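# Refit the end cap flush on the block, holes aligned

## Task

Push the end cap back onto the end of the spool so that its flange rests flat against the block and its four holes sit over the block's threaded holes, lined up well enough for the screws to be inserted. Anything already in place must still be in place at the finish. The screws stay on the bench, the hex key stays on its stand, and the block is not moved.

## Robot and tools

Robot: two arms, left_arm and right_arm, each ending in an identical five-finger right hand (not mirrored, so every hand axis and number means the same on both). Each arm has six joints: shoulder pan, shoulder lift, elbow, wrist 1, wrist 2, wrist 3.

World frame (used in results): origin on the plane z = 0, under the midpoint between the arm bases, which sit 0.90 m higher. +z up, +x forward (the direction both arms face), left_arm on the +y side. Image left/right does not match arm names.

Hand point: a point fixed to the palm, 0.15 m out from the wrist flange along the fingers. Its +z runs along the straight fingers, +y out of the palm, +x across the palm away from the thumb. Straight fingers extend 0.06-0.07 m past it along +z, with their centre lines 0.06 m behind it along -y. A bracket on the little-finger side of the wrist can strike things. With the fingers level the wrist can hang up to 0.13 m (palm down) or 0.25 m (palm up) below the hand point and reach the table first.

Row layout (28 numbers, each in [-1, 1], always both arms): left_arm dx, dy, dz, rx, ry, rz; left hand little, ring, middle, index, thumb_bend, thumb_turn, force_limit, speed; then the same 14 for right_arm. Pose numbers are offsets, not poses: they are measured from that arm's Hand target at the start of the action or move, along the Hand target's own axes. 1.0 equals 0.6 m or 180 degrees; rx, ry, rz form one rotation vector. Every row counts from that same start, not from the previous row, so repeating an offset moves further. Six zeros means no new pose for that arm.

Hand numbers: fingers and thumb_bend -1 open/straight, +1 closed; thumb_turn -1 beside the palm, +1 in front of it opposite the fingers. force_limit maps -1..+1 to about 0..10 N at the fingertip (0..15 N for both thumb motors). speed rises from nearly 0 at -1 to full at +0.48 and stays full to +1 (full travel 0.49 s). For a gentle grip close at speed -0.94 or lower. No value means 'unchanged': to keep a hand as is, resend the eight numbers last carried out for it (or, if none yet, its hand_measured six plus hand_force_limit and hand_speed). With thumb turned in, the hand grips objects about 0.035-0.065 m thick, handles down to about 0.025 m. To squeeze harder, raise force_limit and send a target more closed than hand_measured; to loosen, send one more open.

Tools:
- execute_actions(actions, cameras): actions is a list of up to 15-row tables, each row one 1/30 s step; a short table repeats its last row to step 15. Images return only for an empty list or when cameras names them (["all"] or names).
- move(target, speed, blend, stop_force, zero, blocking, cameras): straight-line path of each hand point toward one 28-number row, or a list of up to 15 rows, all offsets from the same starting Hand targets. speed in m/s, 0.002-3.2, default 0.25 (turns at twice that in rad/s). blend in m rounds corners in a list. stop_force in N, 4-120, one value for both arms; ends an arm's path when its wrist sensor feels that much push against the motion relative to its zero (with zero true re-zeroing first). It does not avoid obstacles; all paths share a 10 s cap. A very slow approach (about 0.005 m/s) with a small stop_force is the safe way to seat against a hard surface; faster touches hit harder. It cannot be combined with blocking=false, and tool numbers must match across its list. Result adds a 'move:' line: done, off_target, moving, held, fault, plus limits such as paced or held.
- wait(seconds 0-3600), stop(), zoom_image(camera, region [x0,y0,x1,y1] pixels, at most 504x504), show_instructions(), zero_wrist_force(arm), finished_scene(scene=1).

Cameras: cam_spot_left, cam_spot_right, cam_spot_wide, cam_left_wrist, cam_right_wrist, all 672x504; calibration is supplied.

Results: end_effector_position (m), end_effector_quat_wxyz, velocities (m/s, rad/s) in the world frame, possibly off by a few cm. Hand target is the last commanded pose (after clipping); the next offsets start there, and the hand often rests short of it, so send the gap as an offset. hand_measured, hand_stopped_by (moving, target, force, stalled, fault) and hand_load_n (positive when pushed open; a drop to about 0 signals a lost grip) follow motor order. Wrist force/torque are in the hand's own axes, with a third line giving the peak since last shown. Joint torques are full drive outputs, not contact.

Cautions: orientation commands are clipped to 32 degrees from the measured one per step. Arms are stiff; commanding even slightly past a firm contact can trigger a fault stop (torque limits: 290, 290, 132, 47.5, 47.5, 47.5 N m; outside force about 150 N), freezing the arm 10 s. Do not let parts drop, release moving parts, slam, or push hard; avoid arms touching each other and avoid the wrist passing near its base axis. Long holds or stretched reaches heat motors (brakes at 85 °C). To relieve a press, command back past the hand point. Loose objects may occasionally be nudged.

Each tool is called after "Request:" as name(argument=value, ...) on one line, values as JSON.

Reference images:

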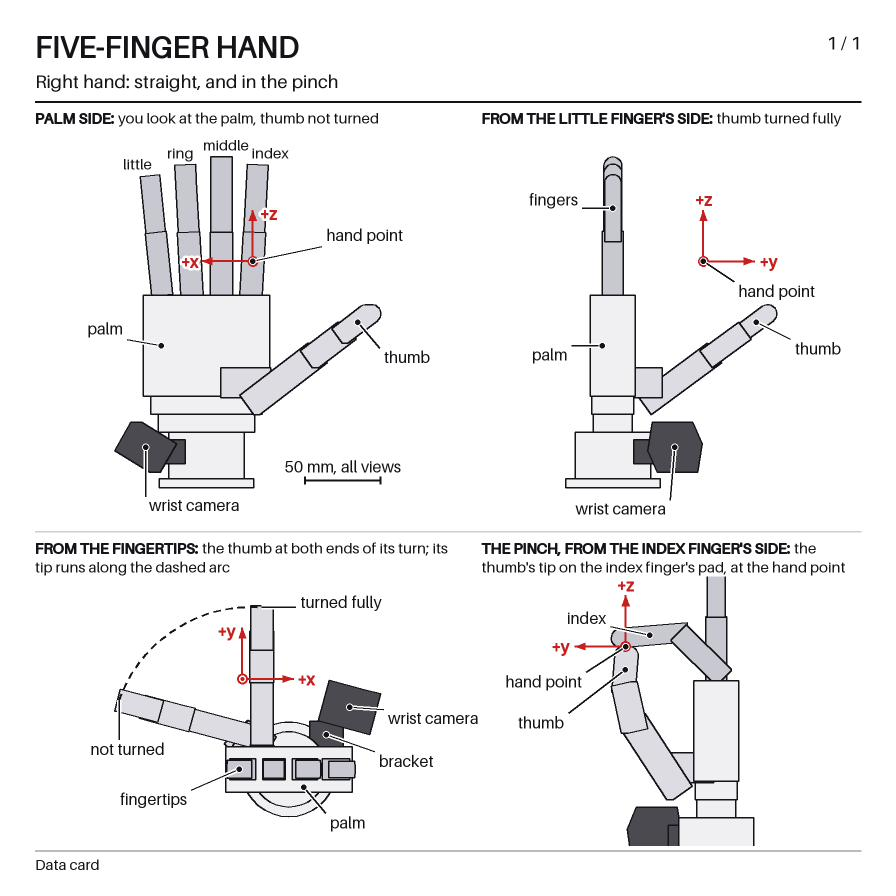

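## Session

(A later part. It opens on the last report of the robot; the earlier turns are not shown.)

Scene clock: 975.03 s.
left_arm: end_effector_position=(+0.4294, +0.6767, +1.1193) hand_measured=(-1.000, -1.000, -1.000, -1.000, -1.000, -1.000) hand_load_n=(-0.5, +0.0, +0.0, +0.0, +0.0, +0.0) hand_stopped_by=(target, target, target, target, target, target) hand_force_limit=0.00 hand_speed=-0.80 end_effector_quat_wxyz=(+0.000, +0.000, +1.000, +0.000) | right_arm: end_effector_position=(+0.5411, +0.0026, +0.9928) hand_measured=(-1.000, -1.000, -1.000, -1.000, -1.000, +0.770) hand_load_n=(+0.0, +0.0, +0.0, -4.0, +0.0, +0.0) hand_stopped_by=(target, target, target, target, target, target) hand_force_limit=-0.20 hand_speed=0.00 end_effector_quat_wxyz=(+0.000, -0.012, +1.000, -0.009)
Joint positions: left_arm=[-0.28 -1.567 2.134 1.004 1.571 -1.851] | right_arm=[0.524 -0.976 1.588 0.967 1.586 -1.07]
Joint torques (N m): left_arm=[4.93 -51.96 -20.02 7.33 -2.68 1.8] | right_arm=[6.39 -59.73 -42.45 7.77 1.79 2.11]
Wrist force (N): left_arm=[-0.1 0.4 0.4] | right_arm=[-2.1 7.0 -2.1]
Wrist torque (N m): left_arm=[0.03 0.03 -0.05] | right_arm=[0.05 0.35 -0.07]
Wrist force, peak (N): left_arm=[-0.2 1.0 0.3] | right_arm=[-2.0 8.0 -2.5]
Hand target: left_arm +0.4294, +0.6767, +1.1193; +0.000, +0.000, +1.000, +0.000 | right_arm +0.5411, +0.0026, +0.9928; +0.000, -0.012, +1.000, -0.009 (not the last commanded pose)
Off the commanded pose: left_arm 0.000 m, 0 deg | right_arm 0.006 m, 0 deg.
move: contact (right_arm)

Request:
move(target=[[0,0,0,0,0,0,-1,-1,-1,-1,-1,-1,0,-0.8,0,0.07,0,0,0,0,-1,-1,-1,-1,-1,0.77,-0.2,0],[0,0,0,0,0,0,-1,-1,-1,-1,-1,-1,0,-0.8,0,0.0667,-0.1847,0,0,0,-1,-1,-1,-1,-1,0.77,-0.2,0],[0,0,0,0,0,0,-1,-1,-1,-1,-1,-1,0,-0.8,0.2507,-0.0955,-0.1768,-0.0046,-0.0046,-0.5,1,1,1,1,-1,0.77,-0.2,0]], speed=[0.06,0.2,0.25], blend=[0.003,0.01,0])

Request:
move(target=[0,0,0,0,0,0,-1,-1,-1,-1,-1,-1,0,-0.8,0,0,0.2943,0,0,0,1,1,1,1,-1,0.77,-0.2,0], speed=0.12, stop_force=8)

Request:
move(target=[0,0,0,0,0,0,-1,-1,-1,-1,-1,-1,0,-0.8,0,-0.0233,0,0,0,0,1,1,1,1,-1,0.77,-0.2,0], speed=0.02, stop_force=6)

Request:
move(target=[0,0,0,0,0,0,-1,-1,-1,-1,-1,-1,0,-0.8,0,-0.02,0,0,0,0,1,1,1,1,-1,0.77,-0.2,0], speed=0.003, stop_force=10)

Scene clock: 988.53 s.
left_arm: end_effector_position=(+0.4294, +0.6767, +1.1193) hand_measured=(-1.000, -1.000, -1.000, -1.000, -1.000, -1.000) hand_load_n=(+0.0, +0.0, +0.0, +0.0, +0.0, +0.0) hand_stopped_by=(target, target, target, target, target, target) hand_force_limit=0.00 hand_speed=-0.80 end_effector_quat_wxyz=(+0.000, +0.000, +1.000, +0.000) | right_arm: end_effector_position=(+0.3920, -0.0562, +1.0999) hand_measured=(+1.000, +1.000, +1.000, +1.000, -1.000, +0.770) hand_load_n=(+0.0, +0.0, +0.0, +0.0, +0.0, +0.0) hand_stopped_by=(target, target, target, target, target, target) hand_force_limit=-0.20 hand_speed=0.00 end_effector_quat_wxyz=(+0.000, +0.715, -0.699, +0.000)
Joint positions: left_arm=[-0.28 -1.567 2.134 1.004 1.571 -1.851] | right_arm=[0.526 -1.162 1.665 1.067 1.57 -2.639]
Joint torques (N m): left_arm=[3.33 -52.61 -20.45 7.14 -2.47 1.52] | right_arm=[-15.35 -52.27 -47.37 6.23 0.96 -2.88]
Wrist force (N): left_arm=[-0.3 0.7 0.0] | right_arm=[-3.0 0.4 -0.1]
Wrist torque (N m): left_arm=[0.09 0.05 -0.05] | right_arm=[0.15 0.43 -0.32]
Wrist force, peak (N): left_arm=[-0.1 0.8 0.9] | right_arm=[-2.3 7.1 -2.0]
Hand target: left_arm +0.4294, +0.6767, +1.1193; +0.000, +0.000, +1.000, +0.000 | right_arm +0.3920, -0.0562, +1.0999; +0.000, +0.715, -0.699, +0.000
Off the commanded pose: left_arm 0.000 m, 0 deg | right_arm 0.000 m, 0 deg.
move: done

Scene clock: 991.10 s.
left_arm: end_effector_position=(+0.4294, +0.6767, +1.1193) hand_measured=(-1.000, -1.000, -1.000, -1.000, -1.000, -1.000) hand_load_n=(+0.0, +0.0, +0.0, +0.0, +0.0, +0.0) hand_stopped_by=(target, target, target, target, target, target) hand_force_limit=0.00 hand_speed=-0.80 end_effector_quat_wxyz=(+0.000, +0.000, +1.000, +0.000) | right_arm: end_effector_position=(+0.3920, -0.0561, +0.9233) hand_measured=(+1.000, +1.000, +1.000, +1.000, -1.000, +0.770) hand_load_n=(+0.0, +0.0, +0.0, +0.0, +0.0, +0.0) hand_stopped_by=(target, target, target, target, target, target) hand_force_limit=-0.20 hand_speed=0.00 end_effector_quat_wxyz=(+0.000, +0.715, -0.699, +0.000)
Joint positions: left_arm=[-0.28 -1.567 2.134 1.004 1.571 -1.851] | right_arm=[0.526 -0.987 1.766 0.792 1.57 -2.639]
Joint torques (N m): left_arm=[4.83 -53.84 -19.89 7.09 -2.86 1.81] | right_arm=[8.81 -62.91 -40.38 5.55 -2.28 2.58]
Wrist force (N): left_arm=[-0.1 0.7 0.5] | right_arm=[-2.7 0.6 -0.1]
Wrist torque (N m): left_arm=[0.06 0.02 -0.05] | right_arm=[0.18 0.38 -0.23]
Wrist force, peak (N): left_arm=[0.0 0.8 0.7] | right_arm=[-3.0 1.1 0.3]
Hand target: left_arm +0.4294, +0.6767, +1.1193; +0.000, +0.000, +1.000, +0.000 | right_arm +0.3920, -0.0561, +0.9233; +0.000, +0.715, -0.699, +0.000
Off the commanded pose: left_arm 0.000 m, 0 deg | right_arm 0.000 m, 0 deg.
move: done

Scene clock: 992.87 s.
left_arm: end_effector_position=(+0.4294, +0.6767, +1.1193) hand_measured=(-1.000, -1.000, -1.000, -1.000, -1.000, -1.000) hand_load_n=(+0.0, +0.0, +0.0, +0.0, +0.0, +0.0) hand_stopped_by=(target, target, target, target, target, target) hand_force_limit=0.00 hand_speed=-0.80 end_effector_quat_wxyz=(+0.000, +0.000, +1.000, +0.000) | right_arm: end_effector_position=(+0.4060, -0.0558, +0.9233) hand_measured=(+1.000, +1.000, +1.000, +1.000, -1.000, +0.770) hand_load_n=(+0.0, +0.0, +0.5, +0.0, +0.0, +0.0) hand_stopped_by=(target, target, target, target, target, target) hand_force_limit=-0.20 hand_speed=0.00 end_effector_quat_wxyz=(+0.000, +0.715, -0.699, +0.000)
Joint positions: left_arm=[-0.28 -1.567 2.134 1.004 1.571 -1.851] | right_arm=[0.515 -0.975 1.743 0.802 1.57 -2.649]
Joint torques (N m): left_arm=[4.66 -53.79 -19.85 7.3 -2.87 1.45] | right_arm=[9.87 -77.96 -16.19 0.64 -2.24 1.92]
Wrist force (N): left_arm=[0.1 0.2 0.1] | right_arm=[-2.7 0.7 0.0]
Wrist torque (N m): left_arm=[0.02 0.00 -0.05] | right_arm=[0.19 0.35 -0.06]
Wrist force, peak (N): left_arm=[-0.2 0.9 0.5] | right_arm=[-3.0 0.7 0.1]
Hand target: left_arm +0.4294, +0.6767, +1.1193; +0.000, +0.000, +1.000, +0.000 | right_arm +0.4060, -0.0558, +0.9233; +0.000, +0.715, -0.699, +0.000
Off the commanded pose: left_arm 0.000 m, 0 deg | right_arm 0.000 m, 0 deg.
move: done

Scene clock: 995.53 s.
left_arm: end_effector_position=(+0.4294, +0.6767, +1.1193) hand_measured=(-1.000, -1.000, -1.000, -1.000, -1.000, -1.000) hand_load_n=(+0.0, +0.0, +0.0, +0.0, +0.0, +0.0) hand_stopped_by=(target, target, target, target, target, target) hand_force_limit=0.00 hand_speed=-0.80 end_effector_quat_wxyz=(+0.000, +0.000, +1.000, +0.000) | right_arm: end_effector_position=(+0.4123, -0.0557, +0.9233) hand_measured=(+1.000, +1.000, +1.000, +1.000, -1.000, +0.770) hand_load_n=(+0.0, +0.0, +0.0, +0.0, +0.0, +0.0) hand_stopped_by=(target, target, target, target, target, target) hand_force_limit=-0.20 hand_speed=0.00 end_effector_quat_wxyz=(+0.000, +0.715, -0.699, +0.000)
Joint positions: left_arm=[-0.28 -1.567 2.134 1.004 1.571 -1.851] | right_arm=[0.511 -0.969 1.732 0.807 1.57 -2.654]
Joint torques (N m): left_arm=[5.01 -52.56 -19.16 7.33 -2.42 1.49] | right_arm=[-1.36 -76.77 -26.91 -1.2 -0.16 -0.38]
Wrist force (N): left_arm=[-0.2 0.2 0.4] | right_arm=[-3.5 13.8 -2.4]
Wrist torque (N m): left_arm=[-0.01 0.03 -0.07] | right_arm=[0.77 0.44 0.20]
Wrist force, peak (N): left_arm=[-0.1 0.8 0.4] | right_arm=[-3.6 14.2 -2.2]
Hand target: left_arm +0.4294, +0.6767, +1.1193; +0.000, +0.000, +1.000, +0.000 | right_arm +0.4122, -0.0557, +0.9233; +0.000, +0.715, -0.699, +0.000 (not the last commanded pose)
Off the commanded pose: left_arm 0.000 m, 0 deg | right_arm 0.006 m, 0 deg.
move: contact (right_arm)

Request:
move(target=[[0,0,0,0,0,0,-1,-1,-1,-1,-1,-1,0,-0.8,0,0.0667,0,0,0,0,1,1,1,1,-1,0.77,-0.2,0],[0,0,0,0,0,0,-1,-1,-1,-1,-1,-1,0,-0.8,0,0.0667,-0.333,0,0,0,1,1,1,1,-1,0.77,-0.2,0],[0,-0.7,0,0.3994,-0.181,-0.1986,-1,-1,-1,-1,-1,-1,0,-0.8,0.572,0.0827,-0.333,0,0,0,1,1,1,1,-1,0.77,-0.2,0]], speed=[0.1,0.2,0.3], blend=[0.005,0.02,0])

Request:
move(target=[0.39,0.0952,0.4153,0,0,0,-1,-1,-1,-1,-1,-1,0,-0.8,0,0,0,0,0,0,1,1,1,1,-1,0.77,-0.2,0], speed=0.2, cameras=["cam_left_wrist","cam_spot_right"])

Request:
zoom_image(camera="cam_left_wrist", region=[275, 215, 395, 305])

Request:
zoom_image(camera="cam_left_wrist", region=[290, 230, 320, 290])

Scene clock: 1002.97 s.
left_arm: end_effector_position=(+0.4293, +0.2568, +1.1192) hand_measured=(-1.000, -1.000, -1.000, -1.000, -1.000, -1.000) hand_load_n=(+0.0, +0.0, +0.0, +0.0, +0.0, -0.5) hand_stopped_by=(target, target, target, target, target, target) hand_force_limit=0.00 hand_speed=-0.80 end_effector_quat_wxyz=(+0.258, -0.283, +0.728, -0.569) | right_arm: end_effector_position=(+0.3705, -0.4000, +1.1228) hand_measured=(+1.000, +1.000, +1.000, +1.000, -1.000, +0.770) hand_load_n=(+0.0, +0.0, +0.0, +0.0, +0.0, +0.0) hand_stopped_by=(target, target, target, target, target, target) hand_force_limit=-0.20 hand_speed=0.00 end_effector_quat_wxyz=(+0.000, +0.715, -0.699, +0.000)
Joint positions: left_arm=[-1.264 -2.008 2.53 -0.272 1.094 -3.203] | right_arm=[-0.127 -1.494 2.05 1.015 1.57 -3.292]
Joint torques (N m): left_arm=[-10.82 -19.39 -50.77 -4.17 -2.91 -1.57] | right_arm=[-11.51 -25.19 -47.88 2.96 -2.83 0.82]
Wrist force (N): left_arm=[0.4 -0.5 2.1] | right_arm=[-2.6 1.1 0.7]
Wrist torque (N m): left_arm=[-0.26 0.16 0.06] | right_arm=[0.12 0.44 -0.14]
Wrist force, peak (N): left_arm=[1.8 -0.1 2.9] | right_arm=[-3.5 14.3 -1.4]
Hand target: left_arm +0.4294, +0.2567, +1.1193; +0.258, -0.283, +0.727, -0.569 | right_arm +0.3706, -0.4001, +1.1228; +0.000, +0.715, -0.699, +0.000
Off the commanded pose: left_arm 0.000 m, 0 deg | right_arm 0.000 m, 0 deg.
move: done

Scene clock: 1005.17 s.
left_arm: end_effector_position=(+0.4311, -0.0675, +0.9968) hand_measured=(-1.000, -1.000, -1.000, -1.000, -1.000, -1.000) hand_load_n=(+0.0, +0.0, +0.0, -0.5, +0.0, -0.5) hand_stopped_by=(target, target, target, target, target, target) hand_force_limit=0.00 hand_speed=-0.80 end_effector_quat_wxyz=(+0.258, -0.283, +0.727, -0.569) | right_arm: end_effector_position=(+0.3706, -0.4001, +1.1228) hand_measured=(+1.000, +1.000, +1.000, +1.000, -1.000, +0.770) hand_load_n=(+0.0, +0.0, +0.0, +0.0, +0.0, +0.0) hand_stopped_by=(target, target, target, target, target, target) hand_force_limit=-0.20 hand_speed=0.00 end_effector_quat_wxyz=(+0.000, +0.715, -0.699, +0.000)
Joint positions: left_arm=[-1.455 -1.299 2.187 -0.608 0.91 -3.262] | right_arm=[-0.127 -1.494 2.05 1.015 1.57 -3.292]
Joint torques (N m): left_arm=[3.87 -41.94 -23.7 3.16 1.65 1.2] | right_arm=[-16.07 -24.22 -46.6 6.8 -2.56 -2.1]
Wrist force (N): left_arm=[-0.3 -0.6 1.9] | right_arm=[-2.5 1.1 0.2]
Wrist torque (N m): left_arm=[-0.17 0.31 0.24] | right_arm=[0.15 0.42 -0.13]
Wrist force, peak (N): left_arm=[1.5 -0.1 3.5] | right_arm=[-2.7 1.2 0.0]
Hand target: left_arm +0.4311, -0.0675, +0.9968; +0.258, -0.283, +0.727, -0.569 | right_arm +0.3706, -0.4001, +1.1228; +0.000, +0.715, -0.699, +0.000
Off the commanded pose: left_arm 0.000 m, 0 deg | right_arm 0.000 m, 0 deg.
move: done
cam_left_wrist: T_world_to_cam=[[-0.29759, 0.04733, -0.95352, 1.07895], [0.15791, 0.98745, -0.00026, -0.01079], [0.94154, -0.15065, -0.30133, 0.00323]] pos_world=[0.31975, -0.03993, 1.02977]
Images, in order (width x height): cam_spot_right 672x504, cam_left_wrist 672x504.

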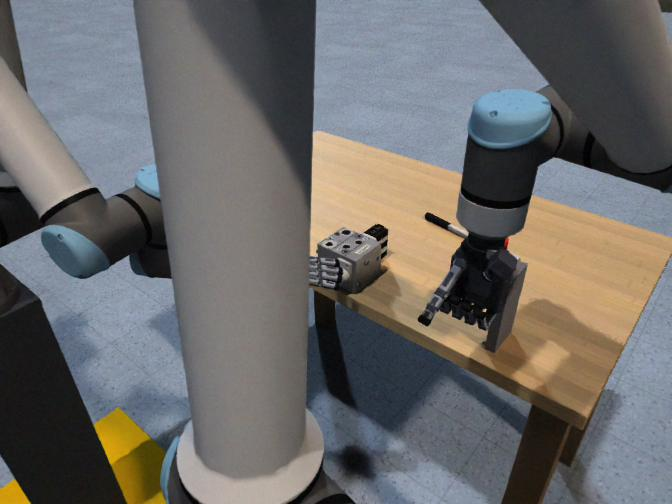

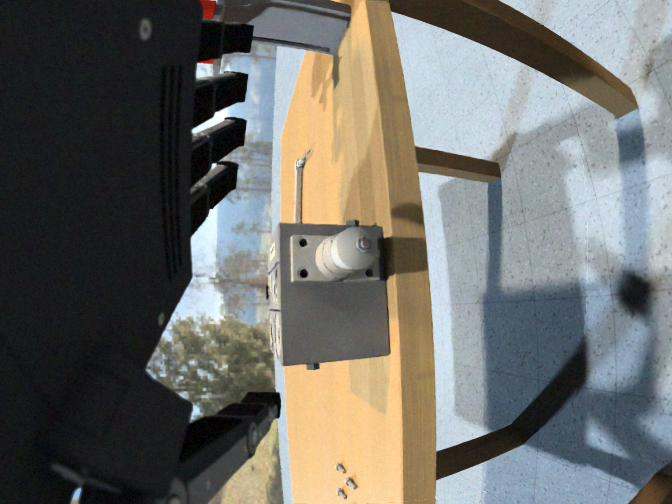

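Scaled by 4.200 from the camera's image (finer frame: 960x720).

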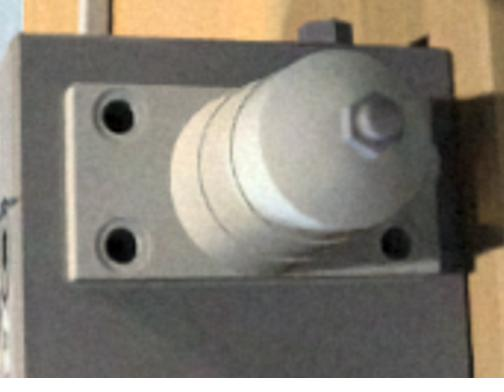

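Scaled by 8.400 from the camera's image (finer frame: 960x720).

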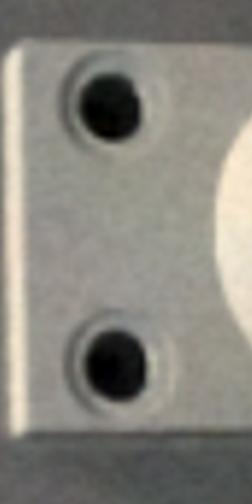

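Request:
move(target=[-0.8839,0.039,-0.893,-0.3994,0.181,0.1986,-1,-1,-1,-1,-1,-1,0,-0.8,0,0,0,0,0,0,1,1,1,1,-1,0.77,-0.2,0], speed=0.3, cameras=["cam_spot_right","cam_spot_left"])

Request:
zoom_image(camera="cam_spot_left", region=[400, 240, 460, 310])

Request:
zoom_image(camera="cam_spot_right", region=[320, 230, 380, 300])

Scene clock: 1015.03 s.
left_arm: end_effector_position=(+0.4294, +0.6767, +1.1193) hand_measured=(-1.000, -1.000, -1.000, -1.000, -1.000, -1.000) hand_load_n=(+0.0, +0.0, +0.5, +0.0, +0.0, +0.0) hand_stopped_by=(target, target, target, target, target, target) hand_force_limit=0.00 hand_speed=-0.80 end_effector_quat_wxyz=(+0.000, +0.000, +1.000, +0.000) | right_arm: end_effector_position=(+0.3706, -0.4001, +1.1228) hand_measured=(+1.000, +1.000, +1.000, +1.000, -1.000, +0.770) hand_load_n=(+0.5, +0.0, +0.0, +0.0, +0.0, +0.0) hand_stopped_by=(target, target, target, target, target, target) hand_force_limit=-0.20 hand_speed=0.00 end_effector_quat_wxyz=(+0.000, +0.715, -0.699, +0.000)
Joint positions: left_arm=[-0.28 -1.567 2.134 1.004 1.571 -1.851] | right_arm=[-0.127 -1.494 2.05 1.015 1.57 -3.292]
Joint torques (N m): left_arm=[7.97 -53.83 -18.66 5.69 -2.06 1.67] | right_arm=[-12.49 -24.52 -47.31 6.7 -2.64 -2.24]
Wrist force (N): left_arm=[-0.2 0.4 0.4] | right_arm=[-2.7 1.3 0.2]
Wrist torque (N m): left_arm=[0.02 0.03 -0.02] | right_arm=[0.19 0.45 -0.13]
Wrist force, peak (N): left_arm=[1.9 0.6 3.7] | right_arm=[-2.8 1.1 0.5]
Hand target: left_arm +0.4293, +0.6767, +1.1193; +0.000, +0.000, +1.000, +0.000 | right_arm +0.3706, -0.4001, +1.1228; +0.000, +0.715, -0.699, +0.000
Off the commanded pose: left_arm 0.000 m, 0 deg | right_arm 0.000 m, 0 deg.
move: done
Images, in order (width x height): cam_spot_left 672x504, cam_spot_right 672x504.

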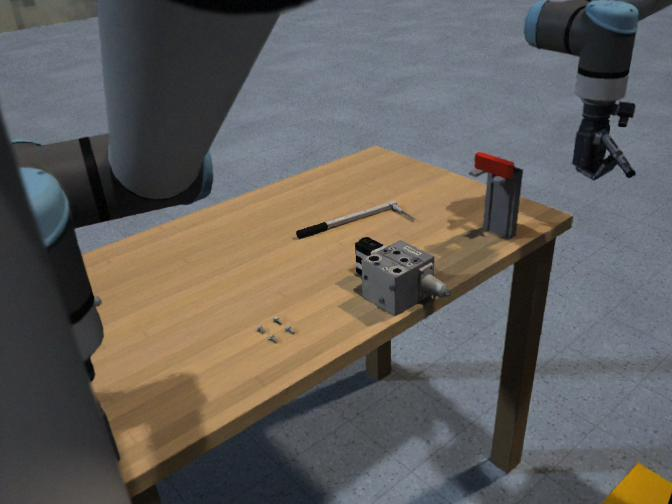

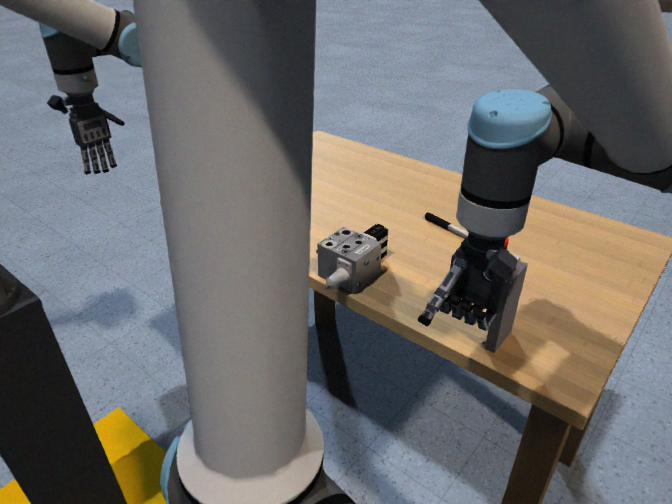

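Scaled by 7.200 from the camera's image (finer frame: 960x720).

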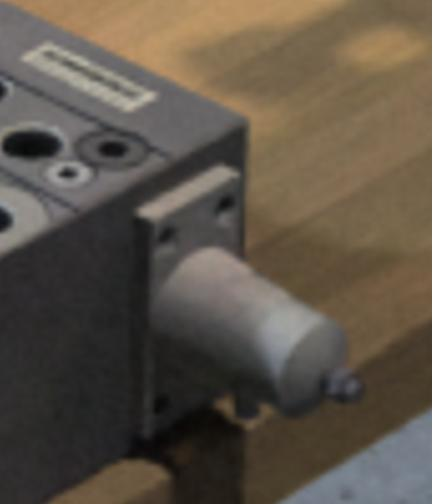

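Scaled by 7.200 from the camera's image (finer frame: 960x720).

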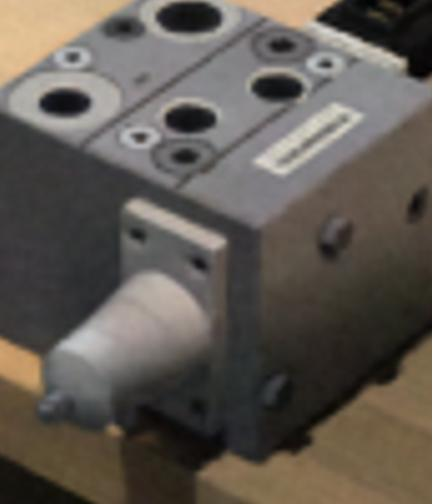

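Request:
finished_scene()

The scene is finished: the task was done.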